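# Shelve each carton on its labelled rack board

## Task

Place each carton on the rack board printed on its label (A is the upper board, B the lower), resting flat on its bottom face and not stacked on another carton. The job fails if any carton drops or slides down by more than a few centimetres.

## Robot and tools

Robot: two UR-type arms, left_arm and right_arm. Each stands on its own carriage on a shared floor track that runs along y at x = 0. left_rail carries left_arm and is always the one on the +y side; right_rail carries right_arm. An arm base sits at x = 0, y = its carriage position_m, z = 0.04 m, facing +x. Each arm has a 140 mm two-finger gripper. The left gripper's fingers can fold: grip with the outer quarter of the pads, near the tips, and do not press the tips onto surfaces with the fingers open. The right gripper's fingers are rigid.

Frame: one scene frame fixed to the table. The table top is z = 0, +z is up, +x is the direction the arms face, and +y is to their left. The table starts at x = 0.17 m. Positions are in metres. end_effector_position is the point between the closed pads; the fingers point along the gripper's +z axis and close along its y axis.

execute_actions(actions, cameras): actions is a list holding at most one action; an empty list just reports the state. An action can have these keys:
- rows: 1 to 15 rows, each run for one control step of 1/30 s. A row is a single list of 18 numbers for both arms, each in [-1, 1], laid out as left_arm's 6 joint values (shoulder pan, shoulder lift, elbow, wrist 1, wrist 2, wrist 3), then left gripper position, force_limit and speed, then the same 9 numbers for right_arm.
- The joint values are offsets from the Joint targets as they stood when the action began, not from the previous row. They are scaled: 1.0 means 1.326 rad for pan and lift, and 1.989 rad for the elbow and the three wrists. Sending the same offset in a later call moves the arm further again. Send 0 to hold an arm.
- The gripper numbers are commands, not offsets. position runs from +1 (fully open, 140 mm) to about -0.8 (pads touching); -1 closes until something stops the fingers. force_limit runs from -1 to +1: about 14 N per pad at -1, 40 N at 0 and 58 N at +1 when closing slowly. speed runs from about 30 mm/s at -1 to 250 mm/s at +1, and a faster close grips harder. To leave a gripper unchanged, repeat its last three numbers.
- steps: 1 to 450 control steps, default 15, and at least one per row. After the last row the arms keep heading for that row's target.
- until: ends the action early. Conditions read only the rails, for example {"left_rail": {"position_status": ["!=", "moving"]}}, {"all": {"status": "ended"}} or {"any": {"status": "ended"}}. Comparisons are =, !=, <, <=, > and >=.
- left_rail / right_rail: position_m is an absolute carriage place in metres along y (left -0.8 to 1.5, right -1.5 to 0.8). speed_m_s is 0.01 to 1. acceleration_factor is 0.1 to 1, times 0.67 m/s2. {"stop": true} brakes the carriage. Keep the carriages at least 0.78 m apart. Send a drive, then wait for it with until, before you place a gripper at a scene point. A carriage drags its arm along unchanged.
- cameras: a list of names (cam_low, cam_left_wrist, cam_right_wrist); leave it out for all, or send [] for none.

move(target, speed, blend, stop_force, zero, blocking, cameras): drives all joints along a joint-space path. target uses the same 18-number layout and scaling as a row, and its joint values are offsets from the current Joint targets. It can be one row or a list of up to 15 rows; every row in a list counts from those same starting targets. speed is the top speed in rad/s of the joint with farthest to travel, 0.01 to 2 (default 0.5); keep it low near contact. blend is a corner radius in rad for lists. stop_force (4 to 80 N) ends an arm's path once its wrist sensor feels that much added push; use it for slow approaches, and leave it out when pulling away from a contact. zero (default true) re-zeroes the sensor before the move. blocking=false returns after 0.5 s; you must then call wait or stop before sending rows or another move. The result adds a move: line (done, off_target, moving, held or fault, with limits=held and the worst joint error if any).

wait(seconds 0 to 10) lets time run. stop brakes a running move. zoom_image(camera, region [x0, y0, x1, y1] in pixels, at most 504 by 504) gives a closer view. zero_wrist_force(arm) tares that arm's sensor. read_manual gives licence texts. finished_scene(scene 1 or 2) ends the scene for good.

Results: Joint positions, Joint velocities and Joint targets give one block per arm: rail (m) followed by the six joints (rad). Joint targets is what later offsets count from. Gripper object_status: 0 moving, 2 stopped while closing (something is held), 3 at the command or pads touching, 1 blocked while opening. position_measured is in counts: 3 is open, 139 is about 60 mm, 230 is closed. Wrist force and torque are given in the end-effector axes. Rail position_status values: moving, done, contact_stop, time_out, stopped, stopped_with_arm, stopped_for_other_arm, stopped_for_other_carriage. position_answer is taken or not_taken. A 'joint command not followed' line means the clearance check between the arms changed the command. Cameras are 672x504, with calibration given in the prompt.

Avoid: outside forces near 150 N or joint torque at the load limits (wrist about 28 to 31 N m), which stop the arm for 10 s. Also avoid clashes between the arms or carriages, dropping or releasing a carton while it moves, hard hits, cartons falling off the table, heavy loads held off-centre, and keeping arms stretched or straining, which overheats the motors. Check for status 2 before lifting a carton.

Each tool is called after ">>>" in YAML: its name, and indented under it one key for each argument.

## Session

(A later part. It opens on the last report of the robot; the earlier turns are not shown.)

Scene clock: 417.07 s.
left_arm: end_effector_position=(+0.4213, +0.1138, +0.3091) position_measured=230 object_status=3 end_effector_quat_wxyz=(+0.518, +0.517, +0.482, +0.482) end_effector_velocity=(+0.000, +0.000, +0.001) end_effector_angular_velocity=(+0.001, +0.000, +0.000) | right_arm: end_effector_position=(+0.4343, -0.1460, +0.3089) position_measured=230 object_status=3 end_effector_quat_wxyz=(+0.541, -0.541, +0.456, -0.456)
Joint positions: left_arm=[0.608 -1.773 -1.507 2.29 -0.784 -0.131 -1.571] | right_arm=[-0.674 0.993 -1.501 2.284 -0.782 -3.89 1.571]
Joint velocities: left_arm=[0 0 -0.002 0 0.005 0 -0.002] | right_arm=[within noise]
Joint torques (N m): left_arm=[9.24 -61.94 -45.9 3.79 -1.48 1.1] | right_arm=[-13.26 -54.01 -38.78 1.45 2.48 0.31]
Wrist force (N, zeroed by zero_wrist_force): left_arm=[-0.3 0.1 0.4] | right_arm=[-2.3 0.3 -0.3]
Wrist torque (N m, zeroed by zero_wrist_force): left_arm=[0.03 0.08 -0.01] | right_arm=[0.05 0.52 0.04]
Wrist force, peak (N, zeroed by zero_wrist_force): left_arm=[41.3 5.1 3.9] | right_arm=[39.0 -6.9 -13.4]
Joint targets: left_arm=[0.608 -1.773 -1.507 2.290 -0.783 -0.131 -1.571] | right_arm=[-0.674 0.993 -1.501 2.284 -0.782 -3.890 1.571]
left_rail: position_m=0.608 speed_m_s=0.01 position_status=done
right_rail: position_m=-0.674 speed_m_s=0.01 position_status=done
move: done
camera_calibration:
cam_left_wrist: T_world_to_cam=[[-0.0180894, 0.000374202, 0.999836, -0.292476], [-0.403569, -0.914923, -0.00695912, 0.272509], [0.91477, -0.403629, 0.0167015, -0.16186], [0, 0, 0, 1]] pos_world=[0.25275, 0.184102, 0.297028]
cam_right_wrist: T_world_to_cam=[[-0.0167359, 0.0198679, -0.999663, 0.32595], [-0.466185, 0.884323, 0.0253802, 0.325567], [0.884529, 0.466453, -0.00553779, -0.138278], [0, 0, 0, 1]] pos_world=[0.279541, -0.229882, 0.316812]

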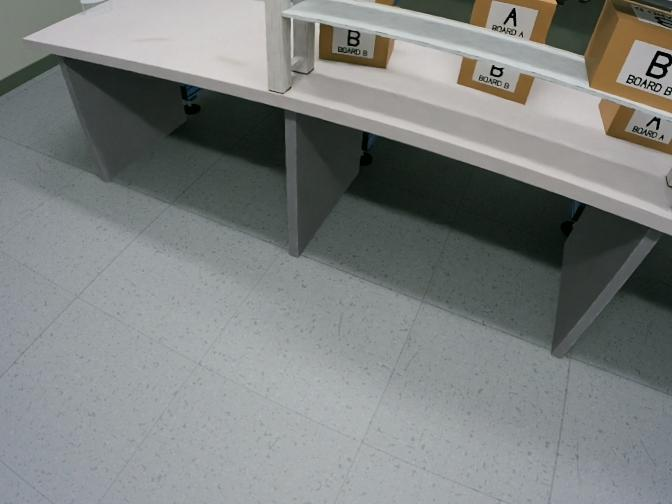

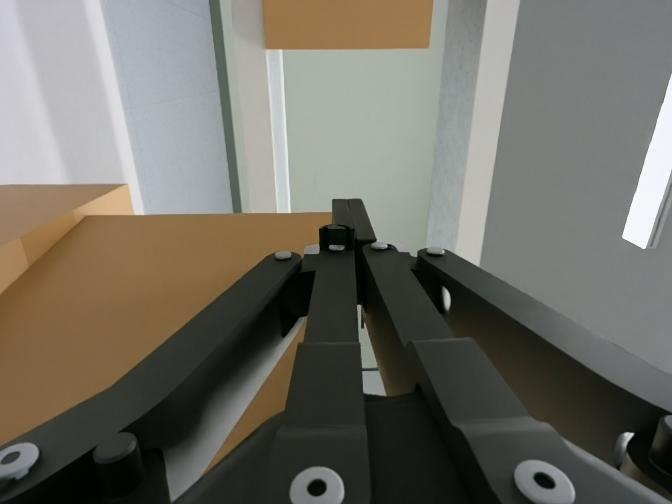

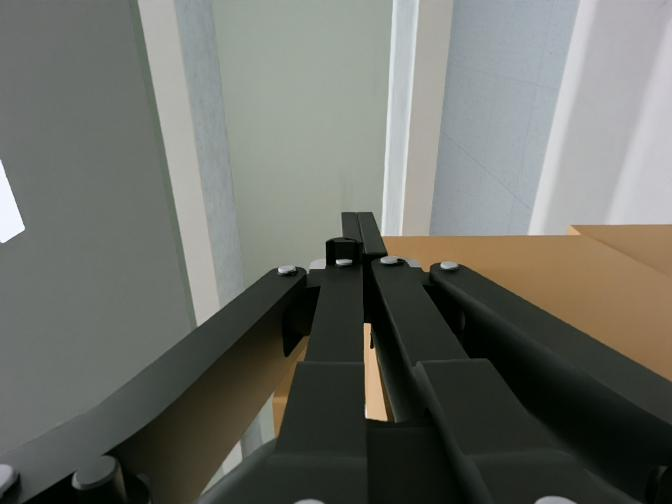

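>>> execute_actions:
  actions:
    - {"left_rail":{"position_m":0.65,"speed_m_s":0.06},"right_rail":{"position_m":-0.715,"speed_m_s":0.06},"steps":90,"until":{"all":{"status":"ended"}}}
  cameras: []

>>> move:
  target:
    - [0,-0.1142,-0.0592,0.1353,0,0,-1,-1,-1,0,-0.1134,-0.0588,0.1345,0,0,-1,-1,-1]
    - [0,-0.1987,-0.1894,0.3219,0,0,-1,-1,-1,0,-0.1983,-0.1888,0.3210,0,0,-1,-1,-1]
    - [0,-0.1987,-0.1894,0.62,0,0,-1,-1,-1,0,-0.1983,-0.1888,0.62,0,0,-1,-1,-1]
  speed: 0.5
  blend: 0.03

Scene clock: 441.87 s.
left_arm: end_effector_position=(+0.4213, +0.1558, +0.3092) position_measured=230 object_status=3 end_effector_quat_wxyz=(+0.518, +0.517, +0.482, +0.482) | right_arm: end_effector_position=(+0.4343, -0.1872, +0.3090) position_measured=230 object_status=3 end_effector_quat_wxyz=(+0.541, -0.541, +0.456, -0.456)
Joint positions: left_arm=[0.65 -1.773 -1.507 2.29 -0.783 -0.131 -1.571] | right_arm=[-0.715 0.993 -1.501 2.284 -0.782 -3.89 1.571]
Joint velocities: within noise
Joint torques (N m): left_arm=[9.38 -59.19 -38.59 1.73 -1.49 1.87] | right_arm=[-12.94 -51.05 -32.55 0.57 2.28 0.16]
Wrist force (N, zeroed by zero_wrist_force): left_arm=[-0.1 0.0 0.3] | right_arm=[-2.0 0.6 0.0]
Wrist torque (N m, zeroed by zero_wrist_force): left_arm=[0.01 0.03 -0.01] | right_arm=[0.12 0.46 0.05]
Wrist force, peak (N, zeroed by zero_wrist_force): left_arm=[1.2 0.1 0.3] | right_arm=[-3.1 0.4 0.1]
Joint targets: left_arm=[0.650 -1.773 -1.507 2.290 -0.783 -0.131 -1.571] | right_arm=[-0.715 0.993 -1.501 2.284 -0.782 -3.890 1.571]
Tool commands: left_gripper/position=-1.0 left_gripper/force_limit=-1.0 left_gripper/speed=-1.0 right_gripper/position=-1.0 right_gripper/force_limit=-1.0 right_gripper/speed=-1.0
left_rail: position_m=0.650 speed_m_s=0.06 position_status=done
right_rail: position_m=-0.715 speed_m_s=0.06 position_status=done
No camera images: "cameras" was empty.

Scene clock: 444.97 s.
left_arm: end_effector_position=(+0.4332, +0.2141, +0.6654) position_measured=230 object_status=3 end_effector_quat_wxyz=(+0.375, +0.614, +0.293, +0.629) | right_arm: end_effector_position=(+0.3760, -0.2768, +0.5108) position_measured=230 object_status=3 end_effector_quat_wxyz=(-0.311, +0.723, -0.411, +0.461)
Joint positions: left_arm=[0.65 -1.773 -1.771 1.913 0.449 -0.131 -1.571] | right_arm=[-0.715 0.993 -1.764 1.909 0.451 -3.89 1.571]
Joint velocities: within noise
Joint torques (N m): left_arm=[10.54 -44.07 -54.34 7.29 -1.53 1.03] | right_arm=[-10.46 -29.68 -38.3 4.66 3.34 0.23]
Wrist force (N, zeroed by zero_wrist_force): left_arm=[0.0 0.0 0.1] | right_arm=[-2.1 0.5 -1.5]
Wrist torque (N m, zeroed by zero_wrist_force): left_arm=[-0.09 -0.10 0.19] | right_arm=[0.30 0.42 0.27]
Wrist force, peak (N, zeroed by zero_wrist_force): left_arm=[0.0 2.9 0.1] | right_arm=[-4.0 -2.5 1.1]
Joint targets: left_arm=[0.650 -1.773 -1.771 1.913 0.450 -0.131 -1.571] | right_arm=[-0.715 0.993 -1.764 1.909 0.451 -3.890 1.571]
left_rail: position_m=0.650 speed_m_s=0.06 position_status=done
right_rail: position_m=-0.715 speed_m_s=0.06 position_status=done
move: done
camera_calibration:
cam_left_wrist: T_world_to_cam=[[-0.129871, -0.54625, 0.827493, -0.368368], [-0.369388, -0.74783, -0.551636, 0.683352], [0.920155, -0.377307, -0.104657, -0.065451], [0, 0, 0, 1]] pos_world=[0.264807, 0.285115, 0.674934]
cam_right_wrist: T_world_to_cam=[[-0.323232, -0.45009, -0.83243, 0.429125], [-0.503954, 0.82641, -0.25115, 0.548278], [0.800969, 0.338327, -0.493946, 0.220898], [0, 0, 0, 1]] pos_world=[0.238081, -0.334694, 0.604029]

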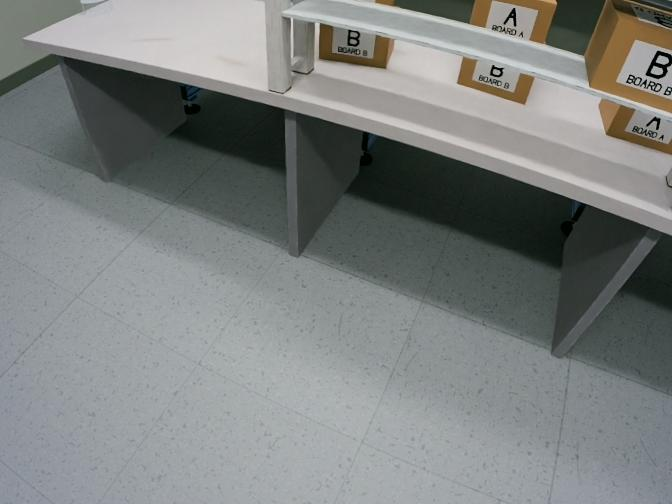

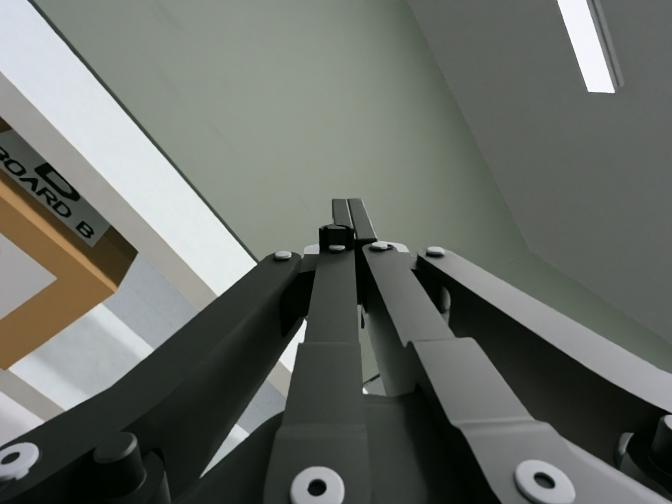

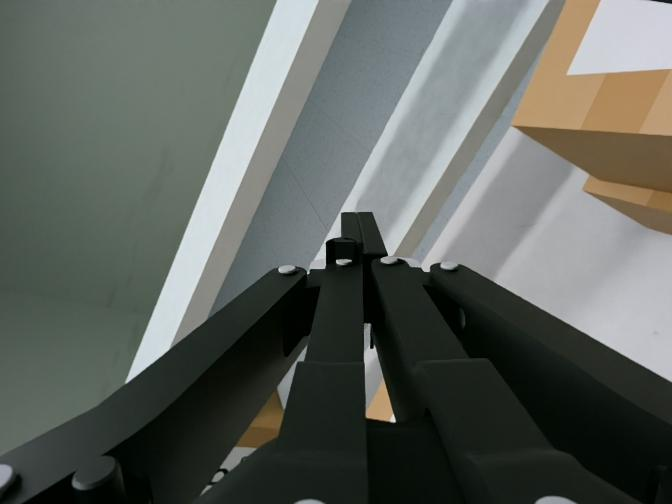

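>>> move:
  target: [1.0,-0.2911,-0.0463,-0.8472,-0.7240,0.565,-1,-1,-1,0,0,0,0,0,0,-1,-1,-1]
  speed: 0.7
  cameras: ["cam_left_wrist"]

>>> execute_actions:
  actions:
    - {"left_rail":{"position_m":0.48,"speed_m_s":0.3},"steps":90,"until":{"all":{"status":"ended"}}}
  cameras: ["cam_left_wrist"]

Scene clock: 463.90 s.
left_arm: end_effector_position=(+0.3645, +0.6685, +0.5787) position_measured=230 object_status=3 end_effector_quat_wxyz=(+0.000, +0.000, +1.000, +0.000) | right_arm: end_effector_position=(+0.3759, -0.2768, +0.5107) position_measured=230 object_status=3 end_effector_quat_wxyz=(-0.311, +0.723, -0.411, +0.461)
Joint positions: left_arm=[0.65 -0.447 -2.156 1.821 -1.235 -1.571 -0.448] | right_arm=[-0.715 0.993 -1.764 1.909 0.451 -3.89 1.571]
Joint velocities: within noise
Joint torques (N m): left_arm=[13.2 -19.13 -61.78 -8.58 -2.82 2.43] | right_arm=[-8.19 -17.54 -35.96 1.94 3.9 0.03]
Wrist force (N, zeroed by zero_wrist_force): left_arm=[0.0 0.0 -0.3] | right_arm=[-1.9 0.5 -1.6]
Wrist torque (N m, zeroed by zero_wrist_force): left_arm=[-0.04 -0.11 0.29] | right_arm=[0.29 0.39 0.27]
Wrist force, peak (N, zeroed by zero_wrist_force): left_arm=[-2.0 2.6 0.1] | right_arm=[-2.4 0.3 -1.7]
Joint targets: left_arm=[0.650 -0.447 -2.156 1.821 -1.235 -1.571 -0.448] | right_arm=[-0.715 0.993 -1.764 1.909 0.451 -3.890 1.571]
left_rail: position_m=0.650 speed_m_s=0.06 position_status=done
right_rail: position_m=-0.715 speed_m_s=0.06 position_status=done
move: done
camera_calibration:
cam_left_wrist: T_world_to_cam=[[0.00113395, 0.999832, 0.0182953, -0.670359], [0.941223, -0.00724698, 0.337708, -0.537536], [0.337784, 0.016837, -0.941073, 0.593017], [0, 0, 0, 1]] pos_world=[0.30639, 0.656366, 0.751866]
Images, in order (width x height): cam_left_wrist 672x504.

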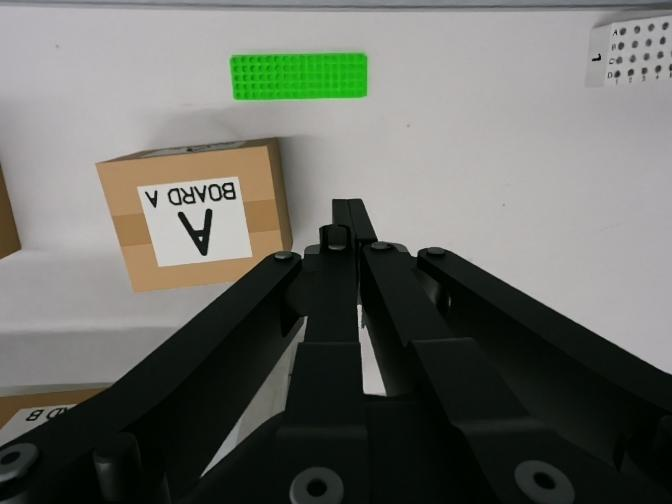

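Scene clock: 465.60 s.
left_arm: end_effector_position=(+0.3645, +0.4985, +0.5788) position_measured=230 object_status=3 end_effector_quat_wxyz=(+0.000, -0.001, +1.000, +0.000) end_effector_velocity=(+0.000, -0.001, +0.001) end_effector_angular_velocity=(+0.000, -0.001, +0.000) | right_arm: end_effector_position=(+0.3759, -0.2768, +0.5107) position_measured=230 object_status=3 end_effector_quat_wxyz=(-0.311, +0.723, -0.411, +0.461)
Joint positions: left_arm=[0.48 -0.447 -2.156 1.821 -1.235 -1.571 -0.448] | right_arm=[-0.715 0.993 -1.764 1.909 0.451 -3.89 1.571]
Joint velocities: left_arm=[-0.001 -0.001 0 -0.001 0 0 -0.001] | right_arm=[within noise]
Joint torques (N m): left_arm=[9.14 -10.03 -56.56 -7.89 -1.15 2.24] | right_arm=[-5.32 -17.66 -37.54 1.31 4.12 0.13]
Wrist force (N, zeroed by zero_wrist_force): left_arm=[0.1 0.1 0.0] | right_arm=[-1.8 0.5 -1.4]
Wrist torque (N m, zeroed by zero_wrist_force): left_arm=[-0.02 -0.13 0.29] | right_arm=[0.29 0.36 0.27]
Wrist force, peak (N, zeroed by zero_wrist_force): left_arm=[0.0 1.4 -0.1] | right_arm=[-2.2 0.3 -1.6]
Joint targets: left_arm=[0.480 -0.447 -2.156 1.821 -1.235 -1.571 -0.448] | right_arm=[-0.715 0.993 -1.764 1.909 0.451 -3.890 1.571]
Tool commands: left_gripper/position=-1.0 left_gripper/force_limit=-1.0 left_gripper/speed=-1.0 right_gripper/position=-1.0 right_gripper/force_limit=-1.0 right_gripper/speed=-1.0
left_rail: position_m=0.480 speed_m_s=0.30 position_status=done
right_rail: position_m=-0.715 speed_m_s=0.06 position_status=done
camera_calibration:
cam_left_wrist: T_world_to_cam=[[0.00109831, 0.999837, 0.0180473, -0.500218], [0.941166, -0.00713251, 0.33787, -0.538926], [0.337944, 0.0166144, -0.94102, 0.595952], [0, 0, 0, 1]] pos_world=[0.306369, 0.486391, 0.751918]
Images, in order (width x height): cam_left_wrist 672x504.

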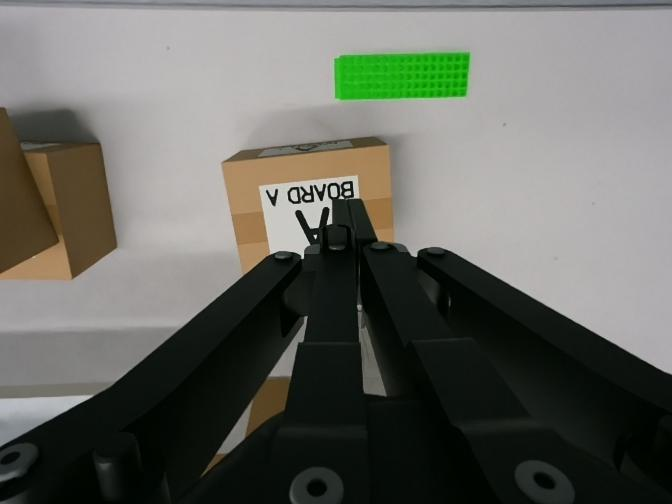

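>>> execute_actions:
  actions:
    - {"left_rail":{"position_m":0.22,"speed_m_s":0.3},"right_rail":{"position_m":-0.85,"speed_m_s":0.2},"steps":120,"until":{"all":{"status":"ended"}}}
  cameras: ["cam_left_wrist"]

Scene clock: 471.47 s.
left_arm: end_effector_position=(+0.3645, +0.2385, +0.5788) position_measured=230 object_status=3 end_effector_quat_wxyz=(+0.000, -0.001, +1.000, +0.000) end_effector_velocity=(+0.000, -0.001, +0.000) end_effector_angular_velocity=(+0.000, +0.001, +0.001) | right_arm: end_effector_position=(+0.3759, -0.4118, +0.5107) position_measured=230 object_status=3 end_effector_quat_wxyz=(-0.311, +0.723, -0.411, +0.461)
Joint positions: left_arm=[0.22 -0.447 -2.156 1.821 -1.235 -1.571 -0.448] | right_arm=[-0.85 0.993 -1.764 1.909 0.451 -3.89 1.571]
Joint velocities: left_arm=[-0.001 0 0 0 0 -0.001 -0.001] | right_arm=[within noise]
Joint torques (N m): left_arm=[9.29 11.76 -41.02 -5.43 1.55 2.47] | right_arm=[-1.46 -36.87 -40.76 -1.15 4.14 -0.05]
Wrist force (N, zeroed by zero_wrist_force): left_arm=[-0.2 -0.1 -0.1] | right_arm=[-1.9 0.2 -1.5]
Wrist torque (N m, zeroed by zero_wrist_force): left_arm=[-0.08 -0.06 0.29] | right_arm=[0.25 0.39 0.27]
Wrist force, peak (N, zeroed by zero_wrist_force): left_arm=[0.0 1.1 -0.1] | right_arm=[-3.4 -0.2 -1.5]
Joint targets: left_arm=[0.220 -0.447 -2.156 1.821 -1.235 -1.571 -0.448] | right_arm=[-0.850 0.993 -1.764 1.909 0.451 -3.890 1.571]
Tool commands: left_gripper/position=-1.0 left_gripper/force_limit=-1.0 left_gripper/speed=-1.0 right_gripper/position=-1.0 right_gripper/force_limit=-1.0 right_gripper/speed=-1.0
left_rail: position_m=0.220 speed_m_s=0.30 position_status=done
right_rail: position_m=-0.850 speed_m_s=0.20 position_status=done
camera_calibration:
cam_left_wrist: T_world_to_cam=[[0.00109853, 0.999836, 0.0180599, -0.240279], [0.941165, -0.00713699, 0.337871, -0.540779], [0.337944, 0.0166262, -0.941019, 0.600265], [0, 0, 0, 1]] pos_world=[0.30637, 0.2264, 0.751914]
Images, in order (width x height): cam_left_wrist 672x504.

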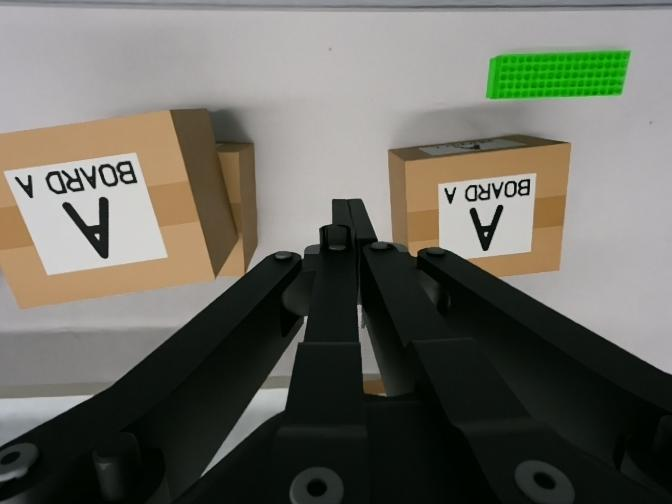

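>>> execute_actions:
  actions:
    - {"left_rail":{"position_m":0.70,"speed_m_s":0.4},"right_rail":{"position_m":-0.777,"speed_m_s":0.2},"steps":120,"until":{"all":{"status":"ended"}}}
  cameras: []

>>> move:
  target: [-1.0,0.2823,0.0508,0.5503,0.6220,-0.5646,-1,-1,-1,0.0293,-0.0056,0.0026,-0.2985,-0.0254,0,-1,-1,-1]
  speed: 0.7
  cameras: []

>>> move:
  target:
    - [-0.0842,0.0846,0.1309,-0.1873,0,0,-1,-1,-1,0,0.0846,0.1303,-0.1868,0,0,-1,-1,-1]
    - [-0.0842,0.2692,0.2101,-0.3895,0,0,-1,-1,-1,0,0.2675,0.2089,-0.3872,0,0,-1,-1,-1]
  speed: 0.4
  blend: 0.02

Scene clock: 511.03 s.
left_arm: end_effector_position=(+0.3645, +0.7183, +0.5788) position_measured=230 object_status=3 end_effector_quat_wxyz=(+0.000, -0.001, +1.000, +0.000) end_effector_velocity=(+0.000, +0.000, +0.000) end_effector_angular_velocity=(+0.000, +0.001, +0.000) | right_arm: end_effector_position=(+0.3759, -0.3388, +0.5107) position_measured=230 object_status=3 end_effector_quat_wxyz=(-0.311, +0.723, -0.411, +0.461)
Joint positions: left_arm=[0.7 -0.447 -2.156 1.821 -1.235 -1.571 -0.448] | right_arm=[-0.777 0.993 -1.764 1.909 0.451 -3.89 1.571]
Joint velocities: left_arm=[0.001 0 0.001 0 0 0 0] | right_arm=[within noise]
Joint torques (N m): left_arm=[3.32 -1.53 -42.58 -3.62 1.84 1.97] | right_arm=[3.24 -15.08 -44.75 -0.99 4.44 -0.33]
Wrist force (N, zeroed by zero_wrist_force): left_arm=[0.1 0.2 -0.1] | right_arm=[-2.1 0.4 -1.3]
Wrist torque (N m, zeroed by zero_wrist_force): left_arm=[0.01 -0.12 0.29] | right_arm=[0.28 0.43 0.27]
Wrist force, peak (N, zeroed by zero_wrist_force): left_arm=[-0.1 -1.3 0.1] | right_arm=[-2.7 0.1 -1.5]
Joint targets: left_arm=[0.700 -0.447 -2.156 1.821 -1.235 -1.571 -0.448] | right_arm=[-0.777 0.993 -1.764 1.909 0.451 -3.890 1.571]
Tool commands: left_gripper/position=-1.0 left_gripper/force_limit=-1.0 left_gripper/speed=-1.0 right_gripper/position=-1.0 right_gripper/force_limit=-1.0 right_gripper/speed=-1.0
left_rail: position_m=0.700 speed_m_s=0.40 position_status=done
right_rail: position_m=-0.777 speed_m_s=0.20 position_status=done
No camera images: "cameras" was empty.

Scene clock: 513.63 s.
left_arm: end_effector_position=(+0.4206, +0.2814, +0.6201) position_measured=230 object_status=3 end_effector_quat_wxyz=(+0.466, +0.466, +0.532, +0.532) | right_arm: end_effector_position=(+0.4074, -0.2196, +0.6205) position_measured=230 object_status=3 end_effector_quat_wxyz=(+0.561, -0.560, +0.431, -0.431)
Joint positions: left_arm=[0.7 -1.772 -1.782 1.922 -0.141 -0.334 -1.57] | right_arm=[-0.777 1.032 -1.772 1.914 -0.143 -3.94 1.571]
Joint velocities: within noise
Joint torques (N m): left_arm=[-13.75 -8.49 -36.89 4.36 2.89 -2.47] | right_arm=[11.92 -42.65 -35.35 -6.43 -2.38 -0.1]
Wrist force (N, zeroed by zero_wrist_force): left_arm=[0.1 -0.1 0.1] | right_arm=[-1.8 0.6 -0.7]
Wrist torque (N m, zeroed by zero_wrist_force): left_arm=[-0.01 -0.01 0.00] | right_arm=[0.12 0.39 0.05]
Wrist force, peak (N, zeroed by zero_wrist_force): left_arm=[-2.2 -0.9 -2.7] | right_arm=[-1.0 1.6 -2.4]
Joint targets: left_arm=[0.700 -1.773 -1.782 1.922 -0.141 -0.334 -1.571] | right_arm=[-0.777 1.032 -1.772 1.914 -0.143 -3.940 1.571]
left_rail: position_m=0.700 speed_m_s=0.40 position_status=done
right_rail: position_m=-0.777 speed_m_s=0.20 position_status=done
move: done
No camera images: "cameras" was empty.

Scene clock: 516.17 s.
left_arm: end_effector_position=(+0.3713, +0.2371, +0.2542) position_measured=230 object_status=3 end_effector_quat_wxyz=(+0.495, +0.495, +0.505, +0.505) | right_arm: end_effector_position=(+0.4075, -0.2194, +0.2547) position_measured=230 object_status=3 end_effector_quat_wxyz=(+0.561, -0.560, +0.431, -0.431)
Joint positions: left_arm=[0.7 -1.884 -1.425 2.34 -0.915 -0.334 -1.571] | right_arm=[-0.777 1.032 -1.417 2.329 -0.913 -3.94 1.571]
Joint velocities: within noise
Joint torques (N m): left_arm=[-15.45 -23.64 -18.07 -1.13 -2.14 -2.08] | right_arm=[2.99 -33.61 -19.87 -6.16 -2.5 -0.16]
Wrist force (N, zeroed by zero_wrist_force): left_arm=[-0.2 0.2 0.0] | right_arm=[-1.9 0.2 -0.2]
Wrist torque (N m, zeroed by zero_wrist_force): left_arm=[0.05 0.05 -0.01] | right_arm=[0.03 0.42 0.00]
Wrist force, peak (N, zeroed by zero_wrist_force): left_arm=[2.4 2.3 1.1] | right_arm=[-1.8 2.0 -0.4]
Joint targets: left_arm=[0.700 -1.884 -1.425 2.340 -0.915 -0.334 -1.571] | right_arm=[-0.777 1.032 -1.417 2.329 -0.913 -3.940 1.571]
left_rail: position_m=0.700 speed_m_s=0.40 position_status=done
right_rail: position_m=-0.777 speed_m_s=0.20 position_status=done
move: done
camera_calibration:
cam_left_wrist: T_world_to_cam=[[-0.0178478, -0.00193554, 0.999839, -0.238067], [-0.318559, -0.947873, -0.00752143, 0.341086], [0.947735, -0.318642, 0.0163008, -0.0976911], [0, 0, 0, 1]] pos_world=[0.196992, 0.291717, 0.242186]
cam_right_wrist: T_world_to_cam=[[-0.0178288, 0.019362, -0.999654, 0.273084], [-0.543262, 0.839162, 0.0259425, 0.400661], [0.839374, 0.543536, -0.00444263, -0.0455876], [0, 0, 0, 1]] pos_world=[0.260797, -0.316728, 0.262393]

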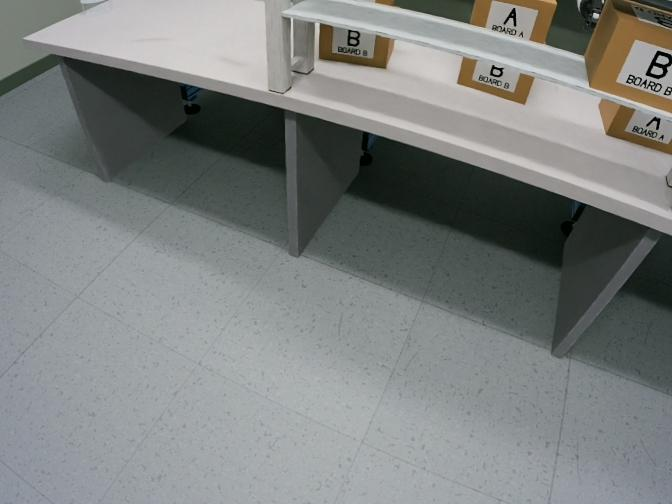

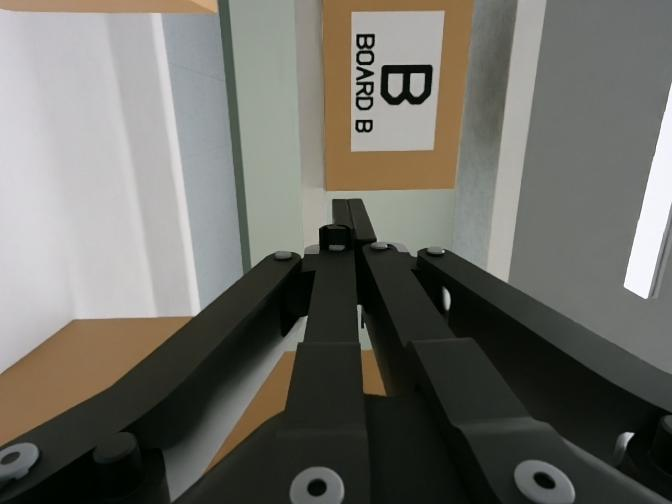

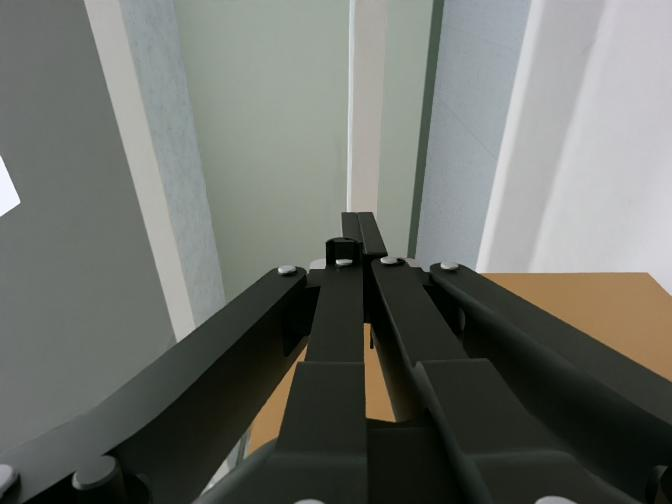

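Zero and approach.

>>> zero_wrist_force:
  arm: "left_arm"

>>> zero_wrist_force:
  arm: "right_arm"

>>> execute_actions:
  actions:
    - {"left_rail":{"position_m":0.568,"speed_m_s":0.1},"right_rail":{"position_m":-0.733,"speed_m_s":0.05},"steps":90,"until":{"all":{"status":"ended"}}}
  cameras: []

>>> execute_actions:
  actions:
    - {"left_rail":{"position_m":0.561,"speed_m_s":0.01},"right_rail":{"position_m":-0.726,"speed_m_s":0.01},"steps":45,"until":{"all":{"status":"ended"}}}
  cameras: []

Wrist force sensor zeroed.

Wrist force sensor zeroed.

Scene clock: 526.70 s.
left_arm: end_effector_position=(+0.3713, +0.1052, +0.2541) position_measured=230 object_status=3 end_effector_quat_wxyz=(+0.495, +0.495, +0.505, +0.505) end_effector_velocity=(+0.000, -0.002, +0.000) end_effector_angular_velocity=(+0.001, +0.000, +0.000) | right_arm: end_effector_position=(+0.4075, -0.1754, +0.2546) position_measured=230 object_status=3 end_effector_quat_wxyz=(+0.561, -0.560, +0.431, -0.431)
Joint positions: left_arm=[0.568 -1.884 -1.425 2.34 -0.915 -0.334 -1.571] | right_arm=[-0.733 1.032 -1.417 2.329 -0.913 -3.94 1.571]
Joint velocities: left_arm=[-0.001 0 0.001 -0.001 0.001 0 0] | right_arm=[within noise]
Joint torques (N m): left_arm=[-6.23 -22.82 -24.35 0.06 -1.65 -1.03] | right_arm=[-12.78 -34.95 -27.18 -4.06 -2.11 -0.34]
Wrist force (N, zeroed by zero_wrist_force): left_arm=[0.2 -0.3 0.0] | right_arm=[-0.1 0.1 -0.1]
Wrist torque (N m, zeroed by zero_wrist_force): left_arm=[-0.07 -0.04 0.00] | right_arm=[0.02 0.03 0.00]
Wrist force, peak (N, zeroed by zero_wrist_force): left_arm=[1.0 -0.3 -0.1] | right_arm=[-0.9 -0.2 0.3]
Joint targets: left_arm=[0.568 -1.884 -1.425 2.340 -0.915 -0.334 -1.571] | right_arm=[-0.733 1.032 -1.417 2.329 -0.913 -3.940 1.571]
Tool commands: left_gripper/position=-1.0 left_gripper/force_limit=-1.0 left_gripper/speed=-1.0 right_gripper/position=-1.0 right_gripper/force_limit=-1.0 right_gripper/speed=-1.0
left_rail: position_m=0.568 speed_m_s=0.10 position_status=done
right_rail: position_m=-0.733 speed_m_s=0.05 position_status=done
No camera images: "cameras" was empty.

Scene clock: 527.67 s.
left_arm: end_effector_position=(+0.3713, +0.0981, +0.2541) position_measured=230 object_status=3 end_effector_quat_wxyz=(+0.495, +0.495, +0.505, +0.505) | right_arm: end_effector_position=(+0.4075, -0.1684, +0.2546) position_measured=230 object_status=3 end_effector_quat_wxyz=(+0.561, -0.560, +0.431, -0.431)
Joint positions: left_arm=[0.561 -1.884 -1.425 2.34 -0.915 -0.334 -1.571] | right_arm=[-0.726 1.032 -1.417 2.329 -0.913 -3.94 1.571]
Joint velocities: within noise
Joint torques (N m): left_arm=[-2.55 -27.89 -24.8 0.46 4.51 -0.46] | right_arm=[-12.62 -37.6 -28.7 -3.68 -2.19 -0.56]
Wrist force (N, zeroed by zero_wrist_force): left_arm=[6.4 1.2 -1.0] | right_arm=[-0.3 -0.2 -0.1]
Wrist torque (N m, zeroed by zero_wrist_force): left_arm=[-0.07 0.14 -0.01] | right_arm=[-0.06 0.07 0.00]
Wrist force, peak (N, zeroed by zero_wrist_force): left_arm=[7.0 0.7 -0.9] | right_arm=[-0.6 -0.1 0.0]
Joint targets: left_arm=[0.561 -1.884 -1.425 2.340 -0.915 -0.334 -1.571] | right_arm=[-0.726 1.032 -1.417 2.329 -0.913 -3.940 1.571]
Tool commands: left_gripper/position=-1.0 left_gripper/force_limit=-1.0 left_gripper/speed=-1.0 right_gripper/position=-1.0 right_gripper/force_limit=-1.0 right_gripper/speed=-1.0
left_rail: position_m=0.561 speed_m_s=0.01 position_status=done
right_rail: position_m=-0.726 speed_m_s=0.01 position_status=done
No camera images: "cameras" was empty.

>>> execute_actions:
  actions:
    - {"right_rail":{"position_m":-0.7205},"steps":45,"until":{"all":{"status":"ended"}}}
  cameras: []

>>> execute_actions:
  actions:
    - {"right_rail":{"position_m":-0.718},"steps":30,"until":{"all":{"status":"ended"}}}
  cameras: []

Scene clock: 532.67 s.
left_arm: end_effector_position=(+0.3713, +0.0981, +0.2541) position_measured=230 object_status=3 end_effector_quat_wxyz=(+0.495, +0.495, +0.505, +0.505) | right_arm: end_effector_position=(+0.4075, -0.1629, +0.2546) position_measured=230 object_status=3 end_effector_quat_wxyz=(+0.561, -0.560, +0.431, -0.431)
Joint positions: left_arm=[0.561 -1.884 -1.425 2.34 -0.915 -0.334 -1.571] | right_arm=[-0.72 1.032 -1.417 2.329 -0.913 -3.94 1.571]
Joint velocities: within noise
Joint torques (N m): left_arm=[1.42 -46.27 -30.69 1.44 4.8 0.49] | right_arm=[-13.74 -49.31 -33.86 -2.18 -2.52 -0.3]
Wrist force (N, zeroed by zero_wrist_force): left_arm=[5.6 1.4 -1.0] | right_arm=[0.0 0.1 0.2]
Wrist torque (N m, zeroed by zero_wrist_force): left_arm=[-0.11 0.21 -0.02] | right_arm=[0.01 0.00 0.00]
Wrist force, peak (N, zeroed by zero_wrist_force): left_arm=[6.6 1.8 -1.3] | right_arm=[-0.6 -0.1 0.1]
Joint targets: left_arm=[0.561 -1.884 -1.425 2.340 -0.915 -0.334 -1.571] | right_arm=[-0.721 1.032 -1.417 2.329 -0.913 -3.940 1.571]
Tool commands: left_gripper/position=-1.0 left_gripper/force_limit=-1.0 left_gripper/speed=-1.0 right_gripper/position=-1.0 right_gripper/force_limit=-1.0 right_gripper/speed=-1.0
left_rail: position_m=0.561 speed_m_s=0.01 position_status=done
right_rail: position_m=-0.720 position_m_goal=-0.721 speed_m_s=0.01 position_status=done
No camera images: "cameras" was empty.

Scene clock: 533.20 s.
left_arm: end_effector_position=(+0.3713, +0.0981, +0.2541) position_measured=230 object_status=3 end_effector_quat_wxyz=(+0.495, +0.495, +0.505, +0.505) | right_arm: end_effector_position=(+0.4075, -0.1604, +0.2546) position_measured=230 object_status=3 end_effector_quat_wxyz=(+0.561, -0.560, +0.431, -0.431)
Joint positions: left_arm=[0.561 -1.884 -1.425 2.34 -0.915 -0.334 -1.571] | right_arm=[-0.718 1.032 -1.417 2.329 -0.913 -3.94 1.571]
Joint velocities: within noise
Joint torques (N m): left_arm=[3.82 -48.36 -31.56 2.03 4.87 0.37] | right_arm=[-12.75 -50.39 -33.71 -1.56 -2.36 -0.36]
Wrist force (N, zeroed by zero_wrist_force): left_arm=[5.5 1.3 -1.0] | right_arm=[-0.3 0.1 0.1]
Wrist torque (N m, zeroed by zero_wrist_force): left_arm=[-0.02 0.18 -0.02] | right_arm=[0.01 0.07 -0.01]
Wrist force, peak (N, zeroed by zero_wrist_force): left_arm=[6.0 1.7 -1.2] | right_arm=[-0.5 -0.3 0.0]
Joint targets: left_arm=[0.561 -1.884 -1.425 2.340 -0.915 -0.334 -1.571] | right_arm=[-0.718 1.032 -1.417 2.329 -0.913 -3.940 1.571]
Tool commands: left_gripper/position=-1.0 left_gripper/force_limit=-1.0 left_gripper/speed=-1.0 right_gripper/position=-1.0 right_gripper/force_limit=-1.0 right_gripper/speed=-1.0
left_rail: position_m=0.561 speed_m_s=0.01 position_status=done
right_rail: position_m=-0.718 speed_m_s=0.01 position_status=done
No camera images: "cameras" was empty.

>>> execute_actions:
  actions:
    - {"right_rail":{"position_m":-0.7155},"steps":30,"until":{"all":{"status":"ended"}}}
  cameras: []

>>> execute_actions:
  actions:
    - {"right_rail":{"position_m":-0.713},"steps":30,"until":{"all":{"status":"ended"}}}
  cameras: []

Scene clock: 536.57 s.
left_arm: end_effector_position=(+0.3713, +0.0981, +0.2541) position_measured=230 object_status=3 end_effector_quat_wxyz=(+0.495, +0.495, +0.505, +0.505) | right_arm: end_effector_position=(+0.4075, -0.1579, +0.2546) position_measured=230 object_status=3 end_effector_quat_wxyz=(+0.561, -0.560, +0.431, -0.431)
Joint positions: left_arm=[0.561 -1.884 -1.425 2.34 -0.915 -0.334 -1.571] | right_arm=[-0.716 1.032 -1.417 2.329 -0.913 -3.94 1.571]
Joint velocities: within noise
Joint torques (N m): left_arm=[9.13 -62.56 -36.09 2.03 3.16 1.37] | right_arm=[-12.72 -52.98 -32.99 -0.3 -2.42 -0.38]
Wrist force (N, zeroed by zero_wrist_force): left_arm=[5.9 0.6 -1.2] | right_arm=[-0.2 0.0 0.0]
Wrist torque (N m, zeroed by zero_wrist_force): left_arm=[-0.11 0.08 -0.01] | right_arm=[-0.01 0.03 0.00]
Wrist force, peak (N, zeroed by zero_wrist_force): left_arm=[6.1 1.3 -1.1] | right_arm=[-0.4 0.0 0.4]
Joint targets: left_arm=[0.561 -1.884 -1.425 2.340 -0.915 -0.334 -1.571] | right_arm=[-0.716 1.032 -1.417 2.329 -0.913 -3.940 1.571]
Tool commands: left_gripper/position=-1.0 left_gripper/force_limit=-1.0 left_gripper/speed=-1.0 right_gripper/position=-1.0 right_gripper/force_limit=-1.0 right_gripper/speed=-1.0
left_rail: position_m=0.561 speed_m_s=0.01 position_status=done
right_rail: position_m=-0.716 speed_m_s=0.01 position_status=done
No camera images: "cameras" was empty.

Scene clock: 537.10 s.
left_arm: end_effector_position=(+0.3713, +0.0981, +0.2541) position_measured=230 object_status=3 end_effector_quat_wxyz=(+0.495, +0.495, +0.505, +0.505) | right_arm: end_effector_position=(+0.4075, -0.1554, +0.2546) position_measured=230 object_status=3 end_effector_quat_wxyz=(+0.561, -0.560, +0.431, -0.431)
Joint positions: left_arm=[0.561 -1.884 -1.425 2.34 -0.915 -0.334 -1.571] | right_arm=[-0.713 1.032 -1.417 2.329 -0.913 -3.94 1.571]
Joint velocities: within noise
Joint torques (N m): left_arm=[7.09 -64.75 -36.84 2.2 2.77 1.44] | right_arm=[-12.53 -53.22 -32.42 -0.1 -2.35 -0.42]
Wrist force (N, zeroed by zero_wrist_force): left_arm=[5.7 0.9 -0.9] | right_arm=[-0.1 -0.2 0.2]
Wrist torque (N m, zeroed by zero_wrist_force): left_arm=[-0.09 0.15 -0.02] | right_arm=[-0.05 0.01 0.00]
Wrist force, peak (N, zeroed by zero_wrist_force): left_arm=[6.0 1.6 -1.1] | right_arm=[0.0 -0.1 0.5]
Joint targets: left_arm=[0.561 -1.884 -1.425 2.340 -0.915 -0.334 -1.571] | right_arm=[-0.713 1.032 -1.417 2.329 -0.913 -3.940 1.571]
Tool commands: left_gripper/position=-1.0 left_gripper/force_limit=-1.0 left_gripper/speed=-1.0 right_gripper/position=-1.0 right_gripper/force_limit=-1.0 right_gripper/speed=-1.0
left_rail: position_m=0.561 speed_m_s=0.01 position_status=done
right_rail: position_m=-0.713 speed_m_s=0.01 position_status=done
No camera images: "cameras" was empty.

>>> execute_actions:
  actions:
    - {"right_rail":{"position_m":-0.7105},"steps":30,"until":{"all":{"status":"ended"}}}
  cameras: []

>>> execute_actions:
  actions:
    - {"right_rail":{"position_m":-0.708},"steps":30,"until":{"all":{"status":"ended"}}}
  cameras: ["cam_right_wrist","cam_left_wrist"]

Scene clock: 543.20 s.
left_arm: end_effector_position=(+0.3713, +0.0981, +0.2541) position_measured=230 object_status=3 end_effector_quat_wxyz=(+0.495, +0.495, +0.505, +0.505) | right_arm: end_effector_position=(+0.4075, -0.1530, +0.2546) position_measured=230 object_status=3 end_effector_quat_wxyz=(+0.561, -0.560, +0.431, -0.431)
Joint positions: left_arm=[0.561 -1.884 -1.425 2.34 -0.915 -0.334 -1.571] | right_arm=[-0.711 1.032 -1.417 2.329 -0.913 -3.94 1.571]
Joint velocities: within noise
Joint torques (N m): left_arm=[8.48 -62.83 -41.53 2.41 1.17 0.89] | right_arm=[-13.71 -52.65 -31.55 0.41 -2.2 -0.67]
Wrist force (N, zeroed by zero_wrist_force): left_arm=[6.0 1.4 -1.0] | right_arm=[-0.3 0.0 0.2]
Wrist torque (N m, zeroed by zero_wrist_force): left_arm=[-0.08 0.11 -0.01] | right_arm=[0.00 0.07 0.00]
Wrist force, peak (N, zeroed by zero_wrist_force): left_arm=[6.1 1.5 -0.9] | right_arm=[-0.5 -0.3 0.2]
Joint targets: left_arm=[0.561 -1.884 -1.425 2.340 -0.915 -0.334 -1.571] | right_arm=[-0.711 1.032 -1.417 2.329 -0.913 -3.940 1.571]
Tool commands: left_gripper/position=-1.0 left_gripper/force_limit=-1.0 left_gripper/speed=-1.0 right_gripper/position=-1.0 right_gripper/force_limit=-1.0 right_gripper/speed=-1.0
left_rail: position_m=0.561 speed_m_s=0.01 position_status=done
right_rail: position_m=-0.711 speed_m_s=0.01 position_status=done
No camera images: "cameras" was empty.

Scene clock: 543.73 s.
left_arm: end_effector_position=(+0.3713, +0.0981, +0.2541) position_measured=230 object_status=3 end_effector_quat_wxyz=(+0.495, +0.495, +0.505, +0.505) | right_arm: end_effector_position=(+0.4075, -0.1505, +0.2546) position_measured=230 object_status=3 end_effector_quat_wxyz=(+0.561, -0.560, +0.431, -0.431)
Joint positions: left_arm=[0.561 -1.884 -1.425 2.34 -0.915 -0.334 -1.571] | right_arm=[-0.708 1.032 -1.417 2.329 -0.913 -3.94 1.571]
Joint velocities: within noise
Joint torques (N m): left_arm=[9.88 -62.93 -41.94 2.2 0.64 0.96] | right_arm=[-5.04 -54.47 -30.75 0.37 -2.23 -0.42]
Wrist force (N, zeroed by zero_wrist_force): left_arm=[8.7 1.0 -2.4] | right_arm=[15.5 -3.3 -4.3]
Wrist torque (N m, zeroed by zero_wrist_force): left_arm=[-0.04 0.17 -0.02] | right_arm=[0.12 0.39 0.07]
Wrist force, peak (N, zeroed by zero_wrist_force): left_arm=[8.7 1.0 -2.4] | right_arm=[15.5 -3.3 -4.3]
Joint targets: left_arm=[0.561 -1.884 -1.425 2.340 -0.915 -0.334 -1.571] | right_arm=[-0.708 1.032 -1.417 2.329 -0.913 -3.940 1.571]
Tool commands: left_gripper/position=-1.0 left_gripper/force_limit=-1.0 left_gripper/speed=-1.0 right_gripper/position=-1.0 right_gripper/force_limit=-1.0 right_gripper/speed=-1.0
left_rail: position_m=0.561 speed_m_s=0.01 position_status=done
right_rail: position_m=-0.708 speed_m_s=0.01 position_status=done
camera_calibration:
cam_left_wrist: T_world_to_cam=[[-0.0178574, -0.00196765, 0.999839, -0.23825], [-0.31856, -0.947872, -0.00755496, 0.209332], [0.947734, -0.318644, 0.0162997, -0.141992], [0, 0, 0, 1]] pos_world=[0.197001, 0.152707, 0.242108]
cam_right_wrist: T_world_to_cam=[[-0.0178431, 0.0193371, -0.999654, 0.271665], [-0.543231, 0.839183, 0.0259293, 0.342821], [0.839394, 0.543505, -0.00446908, -0.0830693], [0, 0, 0, 1]] pos_world=[0.260806, -0.247794, 0.262311]
Images, in order (width x height): cam_left_wrist 672x504, cam_right_wrist 672x504.

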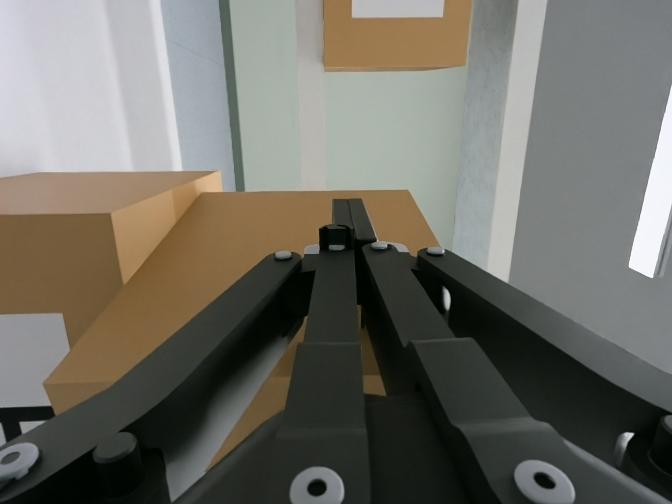

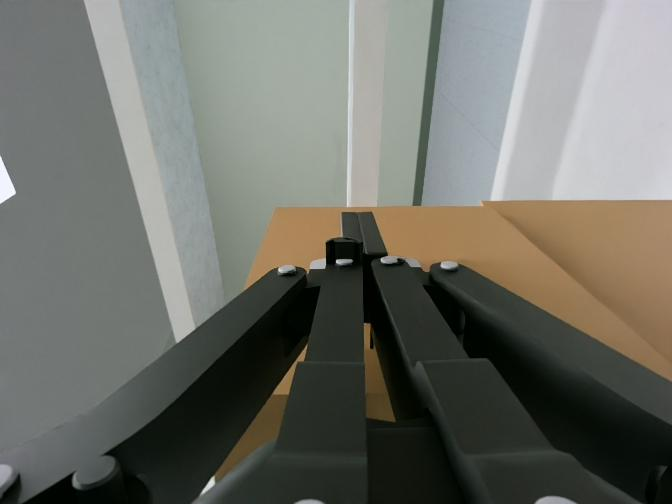

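>>> execute_actions:
  actions:
    - {"left_rail":{"position_m":0.559},"right_rail":{"position_m":-0.7065},"steps":45,"until":{"all":{"status":"ended"}}}
  cameras: []

Scene clock: 549.90 s.
left_arm: end_effector_position=(+0.3713, +0.0962, +0.2541) position_measured=230 object_status=3 end_effector_quat_wxyz=(+0.495, +0.495, +0.505, +0.505) | right_arm: end_effector_position=(+0.4075, -0.1490, +0.2546) position_measured=230 object_status=3 end_effector_quat_wxyz=(+0.561, -0.560, +0.431, -0.431)
Joint positions: left_arm=[0.559 -1.884 -1.425 2.34 -0.915 -0.334 -1.571] | right_arm=[-0.707 1.032 -1.417 2.329 -0.913 -3.94 1.571]
Joint velocities: within noise
Joint torques (N m): left_arm=[3.5 -58.19 -42.9 0.78 9.8 0.82] | right_arm=[16.55 -52.18 -29.39 -0.12 -5.88 -0.4]
Wrist force (N, zeroed by zero_wrist_force): left_arm=[28.2 -7.5 -2.1] | right_arm=[32.6 -5.7 -4.7]
Wrist torque (N m, zeroed by zero_wrist_force): left_arm=[0.17 1.01 0.09] | right_arm=[0.09 0.65 0.10]
Wrist force, peak (N, zeroed by zero_wrist_force): left_arm=[28.2 -7.5 -2.1] | right_arm=[32.6 -5.7 -4.7]
Joint targets: left_arm=[0.559 -1.884 -1.425 2.340 -0.915 -0.334 -1.571] | right_arm=[-0.707 1.032 -1.417 2.329 -0.913 -3.940 1.571]
Tool commands: left_gripper/position=-1.0 left_gripper/force_limit=-1.0 left_gripper/speed=-1.0 right_gripper/position=-1.0 right_gripper/force_limit=-1.0 right_gripper/speed=-1.0
left_rail: position_m=0.559 speed_m_s=0.01 position_status=done
right_rail: position_m=-0.707 speed_m_s=0.01 position_status=done
No camera images: "cameras" was empty.

>>> execute_actions:
  actions:
    - {"left_rail":{"position_m":0.5578},"right_rail":{"position_m":-0.7056},"steps":45,"until":{"all":{"status":"ended"}}}
  cameras: []

>>> move:
  target: [0,-0.0235,-0.0066,0.0221,0,0,-1,-1,-1,0,-0.0233,-0.0066,0.022,0,0,-1,-1,-1]
  speed: 0.05
  cameras: []

Scene clock: 554.83 s.
left_arm: end_effector_position=(+0.3713, +0.0949, +0.2541) position_measured=230 object_status=3 end_effector_quat_wxyz=(+0.495, +0.495, +0.505, +0.505) | right_arm: end_effector_position=(+0.4075, -0.1480, +0.2546) position_measured=230 object_status=3 end_effector_quat_wxyz=(+0.561, -0.560, +0.431, -0.431)
Joint positions: left_arm=[0.558 -1.884 -1.425 2.34 -0.915 -0.334 -1.571] | right_arm=[-0.706 1.032 -1.417 2.329 -0.913 -3.94 1.571]
Joint velocities: within noise
Joint torques (N m): left_arm=[-22.98 -48.32 -43.76 -1.03 15.76 1.38] | right_arm=[18.09 -43.89 -32.5 -3.36 -17.64 -0.24]
Wrist force (N, zeroed by zero_wrist_force): left_arm=[37.7 -6.0 -4.2] | right_arm=[36.2 -2.3 -5.1]
Wrist torque (N m, zeroed by zero_wrist_force): left_arm=[0.09 1.35 0.06] | right_arm=[0.07 0.79 0.08]
Wrist force, peak (N, zeroed by zero_wrist_force): left_arm=[37.7 -6.0 -4.2] | right_arm=[36.5 -1.9 -5.2]
Joint targets: left_arm=[0.558 -1.884 -1.425 2.340 -0.915 -0.334 -1.571] | right_arm=[-0.706 1.032 -1.417 2.329 -0.913 -3.940 1.571]
Tool commands: left_gripper/position=-1.0 left_gripper/force_limit=-1.0 left_gripper/speed=-1.0 right_gripper/position=-1.0 right_gripper/force_limit=-1.0 right_gripper/speed=-1.0
left_rail: position_m=0.558 speed_m_s=0.01 position_status=done
right_rail: position_m=-0.706 speed_m_s=0.01 position_status=done
No camera images: "cameras" was empty.

Scene clock: 556.07 s.
left_arm: end_effector_position=(+0.3710, +0.0941, +0.2723) position_measured=230 object_status=3 end_effector_quat_wxyz=(+0.495, +0.495, +0.505, +0.505) | right_arm: end_effector_position=(+0.4079, -0.1473, +0.2730) position_measured=230 object_status=3 end_effector_quat_wxyz=(+0.561, -0.560, +0.431, -0.431)
Joint positions: left_arm=[0.558 -1.884 -1.456 2.327 -0.872 -0.334 -1.571] | right_arm=[-0.706 1.032 -1.448 2.316 -0.869 -3.94 1.571]
Joint velocities: within noise
Joint torques (N m): left_arm=[-21.74 -64.55 -68.5 -0.2 15.17 1.11] | right_arm=[17.97 -60.91 -60.96 -3.89 -17.47 -0.23]
Wrist force (N, zeroed by zero_wrist_force): left_arm=[46.9 -8.3 -2.0] | right_arm=[47.0 10.3 -7.7]
Wrist torque (N m, zeroed by zero_wrist_force): left_arm=[0.20 1.75 0.08] | right_arm=[-0.24 0.45 -0.13]
Wrist force, peak (N, zeroed by zero_wrist_force): left_arm=[47.3 -7.0 -1.8] | right_arm=[47.3 10.4 -7.6]
Joint targets: left_arm=[0.558 -1.884 -1.456 2.327 -0.872 -0.334 -1.571] | right_arm=[-0.706 1.032 -1.448 2.316 -0.869 -3.940 1.571]
left_rail: position_m=0.558 speed_m_s=0.01 position_status=done
right_rail: position_m=-0.706 speed_m_s=0.01 position_status=done
move: done
No camera images: "cameras" was empty.

>>> move:
  target:
    - [0,-0.0461,-0.0129,0.0438,0,0,-1,-1,-1,0,-0.0455,-0.0127,0.0432,0,0,-1,-1,-1]
    - [0,-0.1105,-0.0404,0.1142,0,0,-1,-1,-1,0,-0.1094,-0.0399,0.1130,0,0,-1,-1,-1]
    - [0,-0.1610,-0.0725,0.1801,0,0,-1,-1,-1,0,-0.1596,-0.0719,0.1785,0,0,-1,-1,-1]
    - [0,-0.1993,-0.1094,0.2425,0,0,-1,-1,-1,0,-0.1977,-0.1086,0.2406,0,0,-1,-1,-1]
    - [0,-0.2266,-0.1505,0.3017,0,0,-1,-1,-1,0,-0.2251,-0.1495,0.2997,0,0,-1,-1,-1]
    - [0,-0.2457,-0.2035,0.3674,0,0,-1,-1,-1,0,-0.2442,-0.2023,0.3652,0,0,-1,-1,-1]
  speed: 0.1
  blend: 0.01
  cameras: ["cam_low"]

Scene clock: 572.07 s.
left_arm: end_effector_position=(+0.3713, +0.0950, +0.6200) position_measured=230 object_status=3 end_effector_quat_wxyz=(+0.495, +0.495, +0.505, +0.505) | right_arm: end_effector_position=(+0.4074, -0.1481, +0.6205) position_measured=230 object_status=3 end_effector_quat_wxyz=(+0.561, -0.560, +0.431, -0.431)
Joint positions: left_arm=[0.558 -1.884 -1.782 1.922 -0.141 -0.334 -1.571] | right_arm=[-0.706 1.032 -1.772 1.914 -0.143 -3.94 1.571]
Joint velocities: within noise
Joint torques (N m): left_arm=[-25.96 -36.7 -69.23 0.68 12.66 1.45] | right_arm=[20.71 -38.25 -62.56 -3.05 -16.72 -0.25]
Wrist force (N, zeroed by zero_wrist_force): left_arm=[36.7 -7.7 -2.9] | right_arm=[36.7 9.3 -4.5]
Wrist torque (N m, zeroed by zero_wrist_force): left_arm=[0.23 1.30 0.09] | right_arm=[-0.18 0.77 -0.03]
Wrist force, peak (N, zeroed by zero_wrist_force): left_arm=[54.9 -6.9 0.1] | right_arm=[54.7 10.9 -11.0]
Joint targets: left_arm=[0.558 -1.884 -1.782 1.922 -0.141 -0.334 -1.571] | right_arm=[-0.706 1.032 -1.772 1.914 -0.143 -3.940 1.571]
left_rail: position_m=0.558 speed_m_s=0.01 position_status=done
right_rail: position_m=-0.706 speed_m_s=0.01 position_status=done
move: done
Images, in order (width x height): cam_low 672x504.

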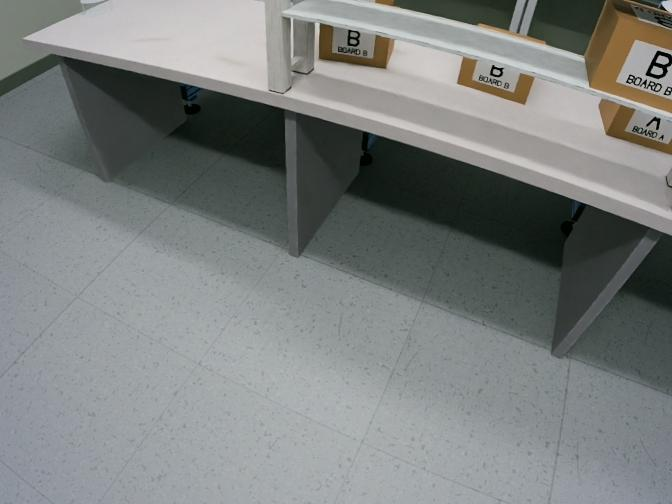

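>>> move:
  target:
    - [0.1022,0.0110,-0.0058,-0.0016,0.0681,0,-1,-1,-1,-0.0854,0.0191,-0.0103,-0.0025,-0.0570,0,-1,-1,-1]
    - [0.2038,0.0324,-0.0172,-0.0044,0.1358,0,-1,-1,-1,-0.1610,0.0477,-0.0261,-0.0057,-0.1073,0,-1,-1,-1]
    - [0.3018,0.0629,-0.0344,-0.0075,0.2012,0,-1,-1,-1,-0.2266,0.0842,-0.0475,-0.0086,-0.1511,0,-1,-1,-1]
    - [0.3937,0.1011,-0.0570,-0.0104,0.2624,0,-1,-1,-1,-0.2832,0.1271,-0.0742,-0.0105,-0.1888,0,-1,-1,-1]
    - [0.4775,0.1451,-0.0848,-0.0119,0.3183,0,-1,-1,-1,-0.3314,0.1750,-0.1061,-0.0106,-0.2209,0,-1,-1,-1]
    - [0.5532,0.1940,-0.1179,-0.0114,0.3688,0,-1,-1,-1,-0.3726,0.2269,-0.1432,-0.0080,-0.2484,0,-1,-1,-1]
  speed: 0.09
  blend: 0.01
  cameras: ["cam_low"]

Scene clock: 620.67 s.
left_arm: end_effector_position=(+0.7409, +0.0952, +0.6204) position_measured=230 object_status=3 end_effector_quat_wxyz=(+0.495, +0.495, +0.505, +0.505) | right_arm: end_effector_position=(+0.7771, -0.1482, +0.6208) position_measured=230 object_status=3 end_effector_quat_wxyz=(+0.561, -0.560, +0.431, -0.431)
Joint positions: left_arm=[0.558 -1.151 -1.525 1.688 -0.164 0.399 -1.571] | right_arm=[-0.706 0.538 -1.471 1.629 -0.159 -4.434 1.571]
Joint velocities: within noise
Joint torques (N m): left_arm=[-6.59 -31.55 -71.71 -1.19 16.27 0.7] | right_arm=[10.98 -51.51 -62.09 -2.46 -16.41 -0.48]
Wrist force (N, zeroed by zero_wrist_force): left_arm=[29.1 -8.0 -1.2] | right_arm=[29.4 9.5 -4.5]
Wrist torque (N m, zeroed by zero_wrist_force): left_arm=[0.26 1.07 0.10] | right_arm=[-0.23 0.24 -0.14]
Wrist force, peak (N, zeroed by zero_wrist_force): left_arm=[49.2 -8.1 -2.7] | right_arm=[49.4 10.0 -7.0]
Joint targets: left_arm=[0.558 -1.151 -1.525 1.688 -0.164 0.399 -1.571] | right_arm=[-0.706 0.538 -1.471 1.629 -0.159 -4.434 1.571]
left_rail: position_m=0.558 speed_m_s=0.01 position_status=done
right_rail: position_m=-0.706 speed_m_s=0.01 position_status=done
move: done
Images, in order (width x height): cam_low 672x504.

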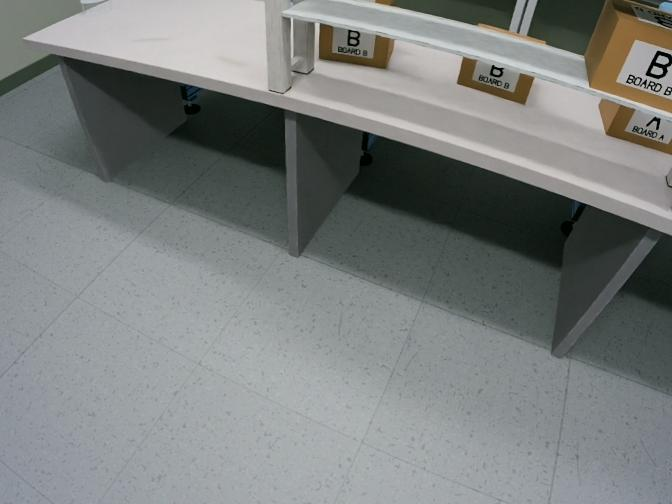

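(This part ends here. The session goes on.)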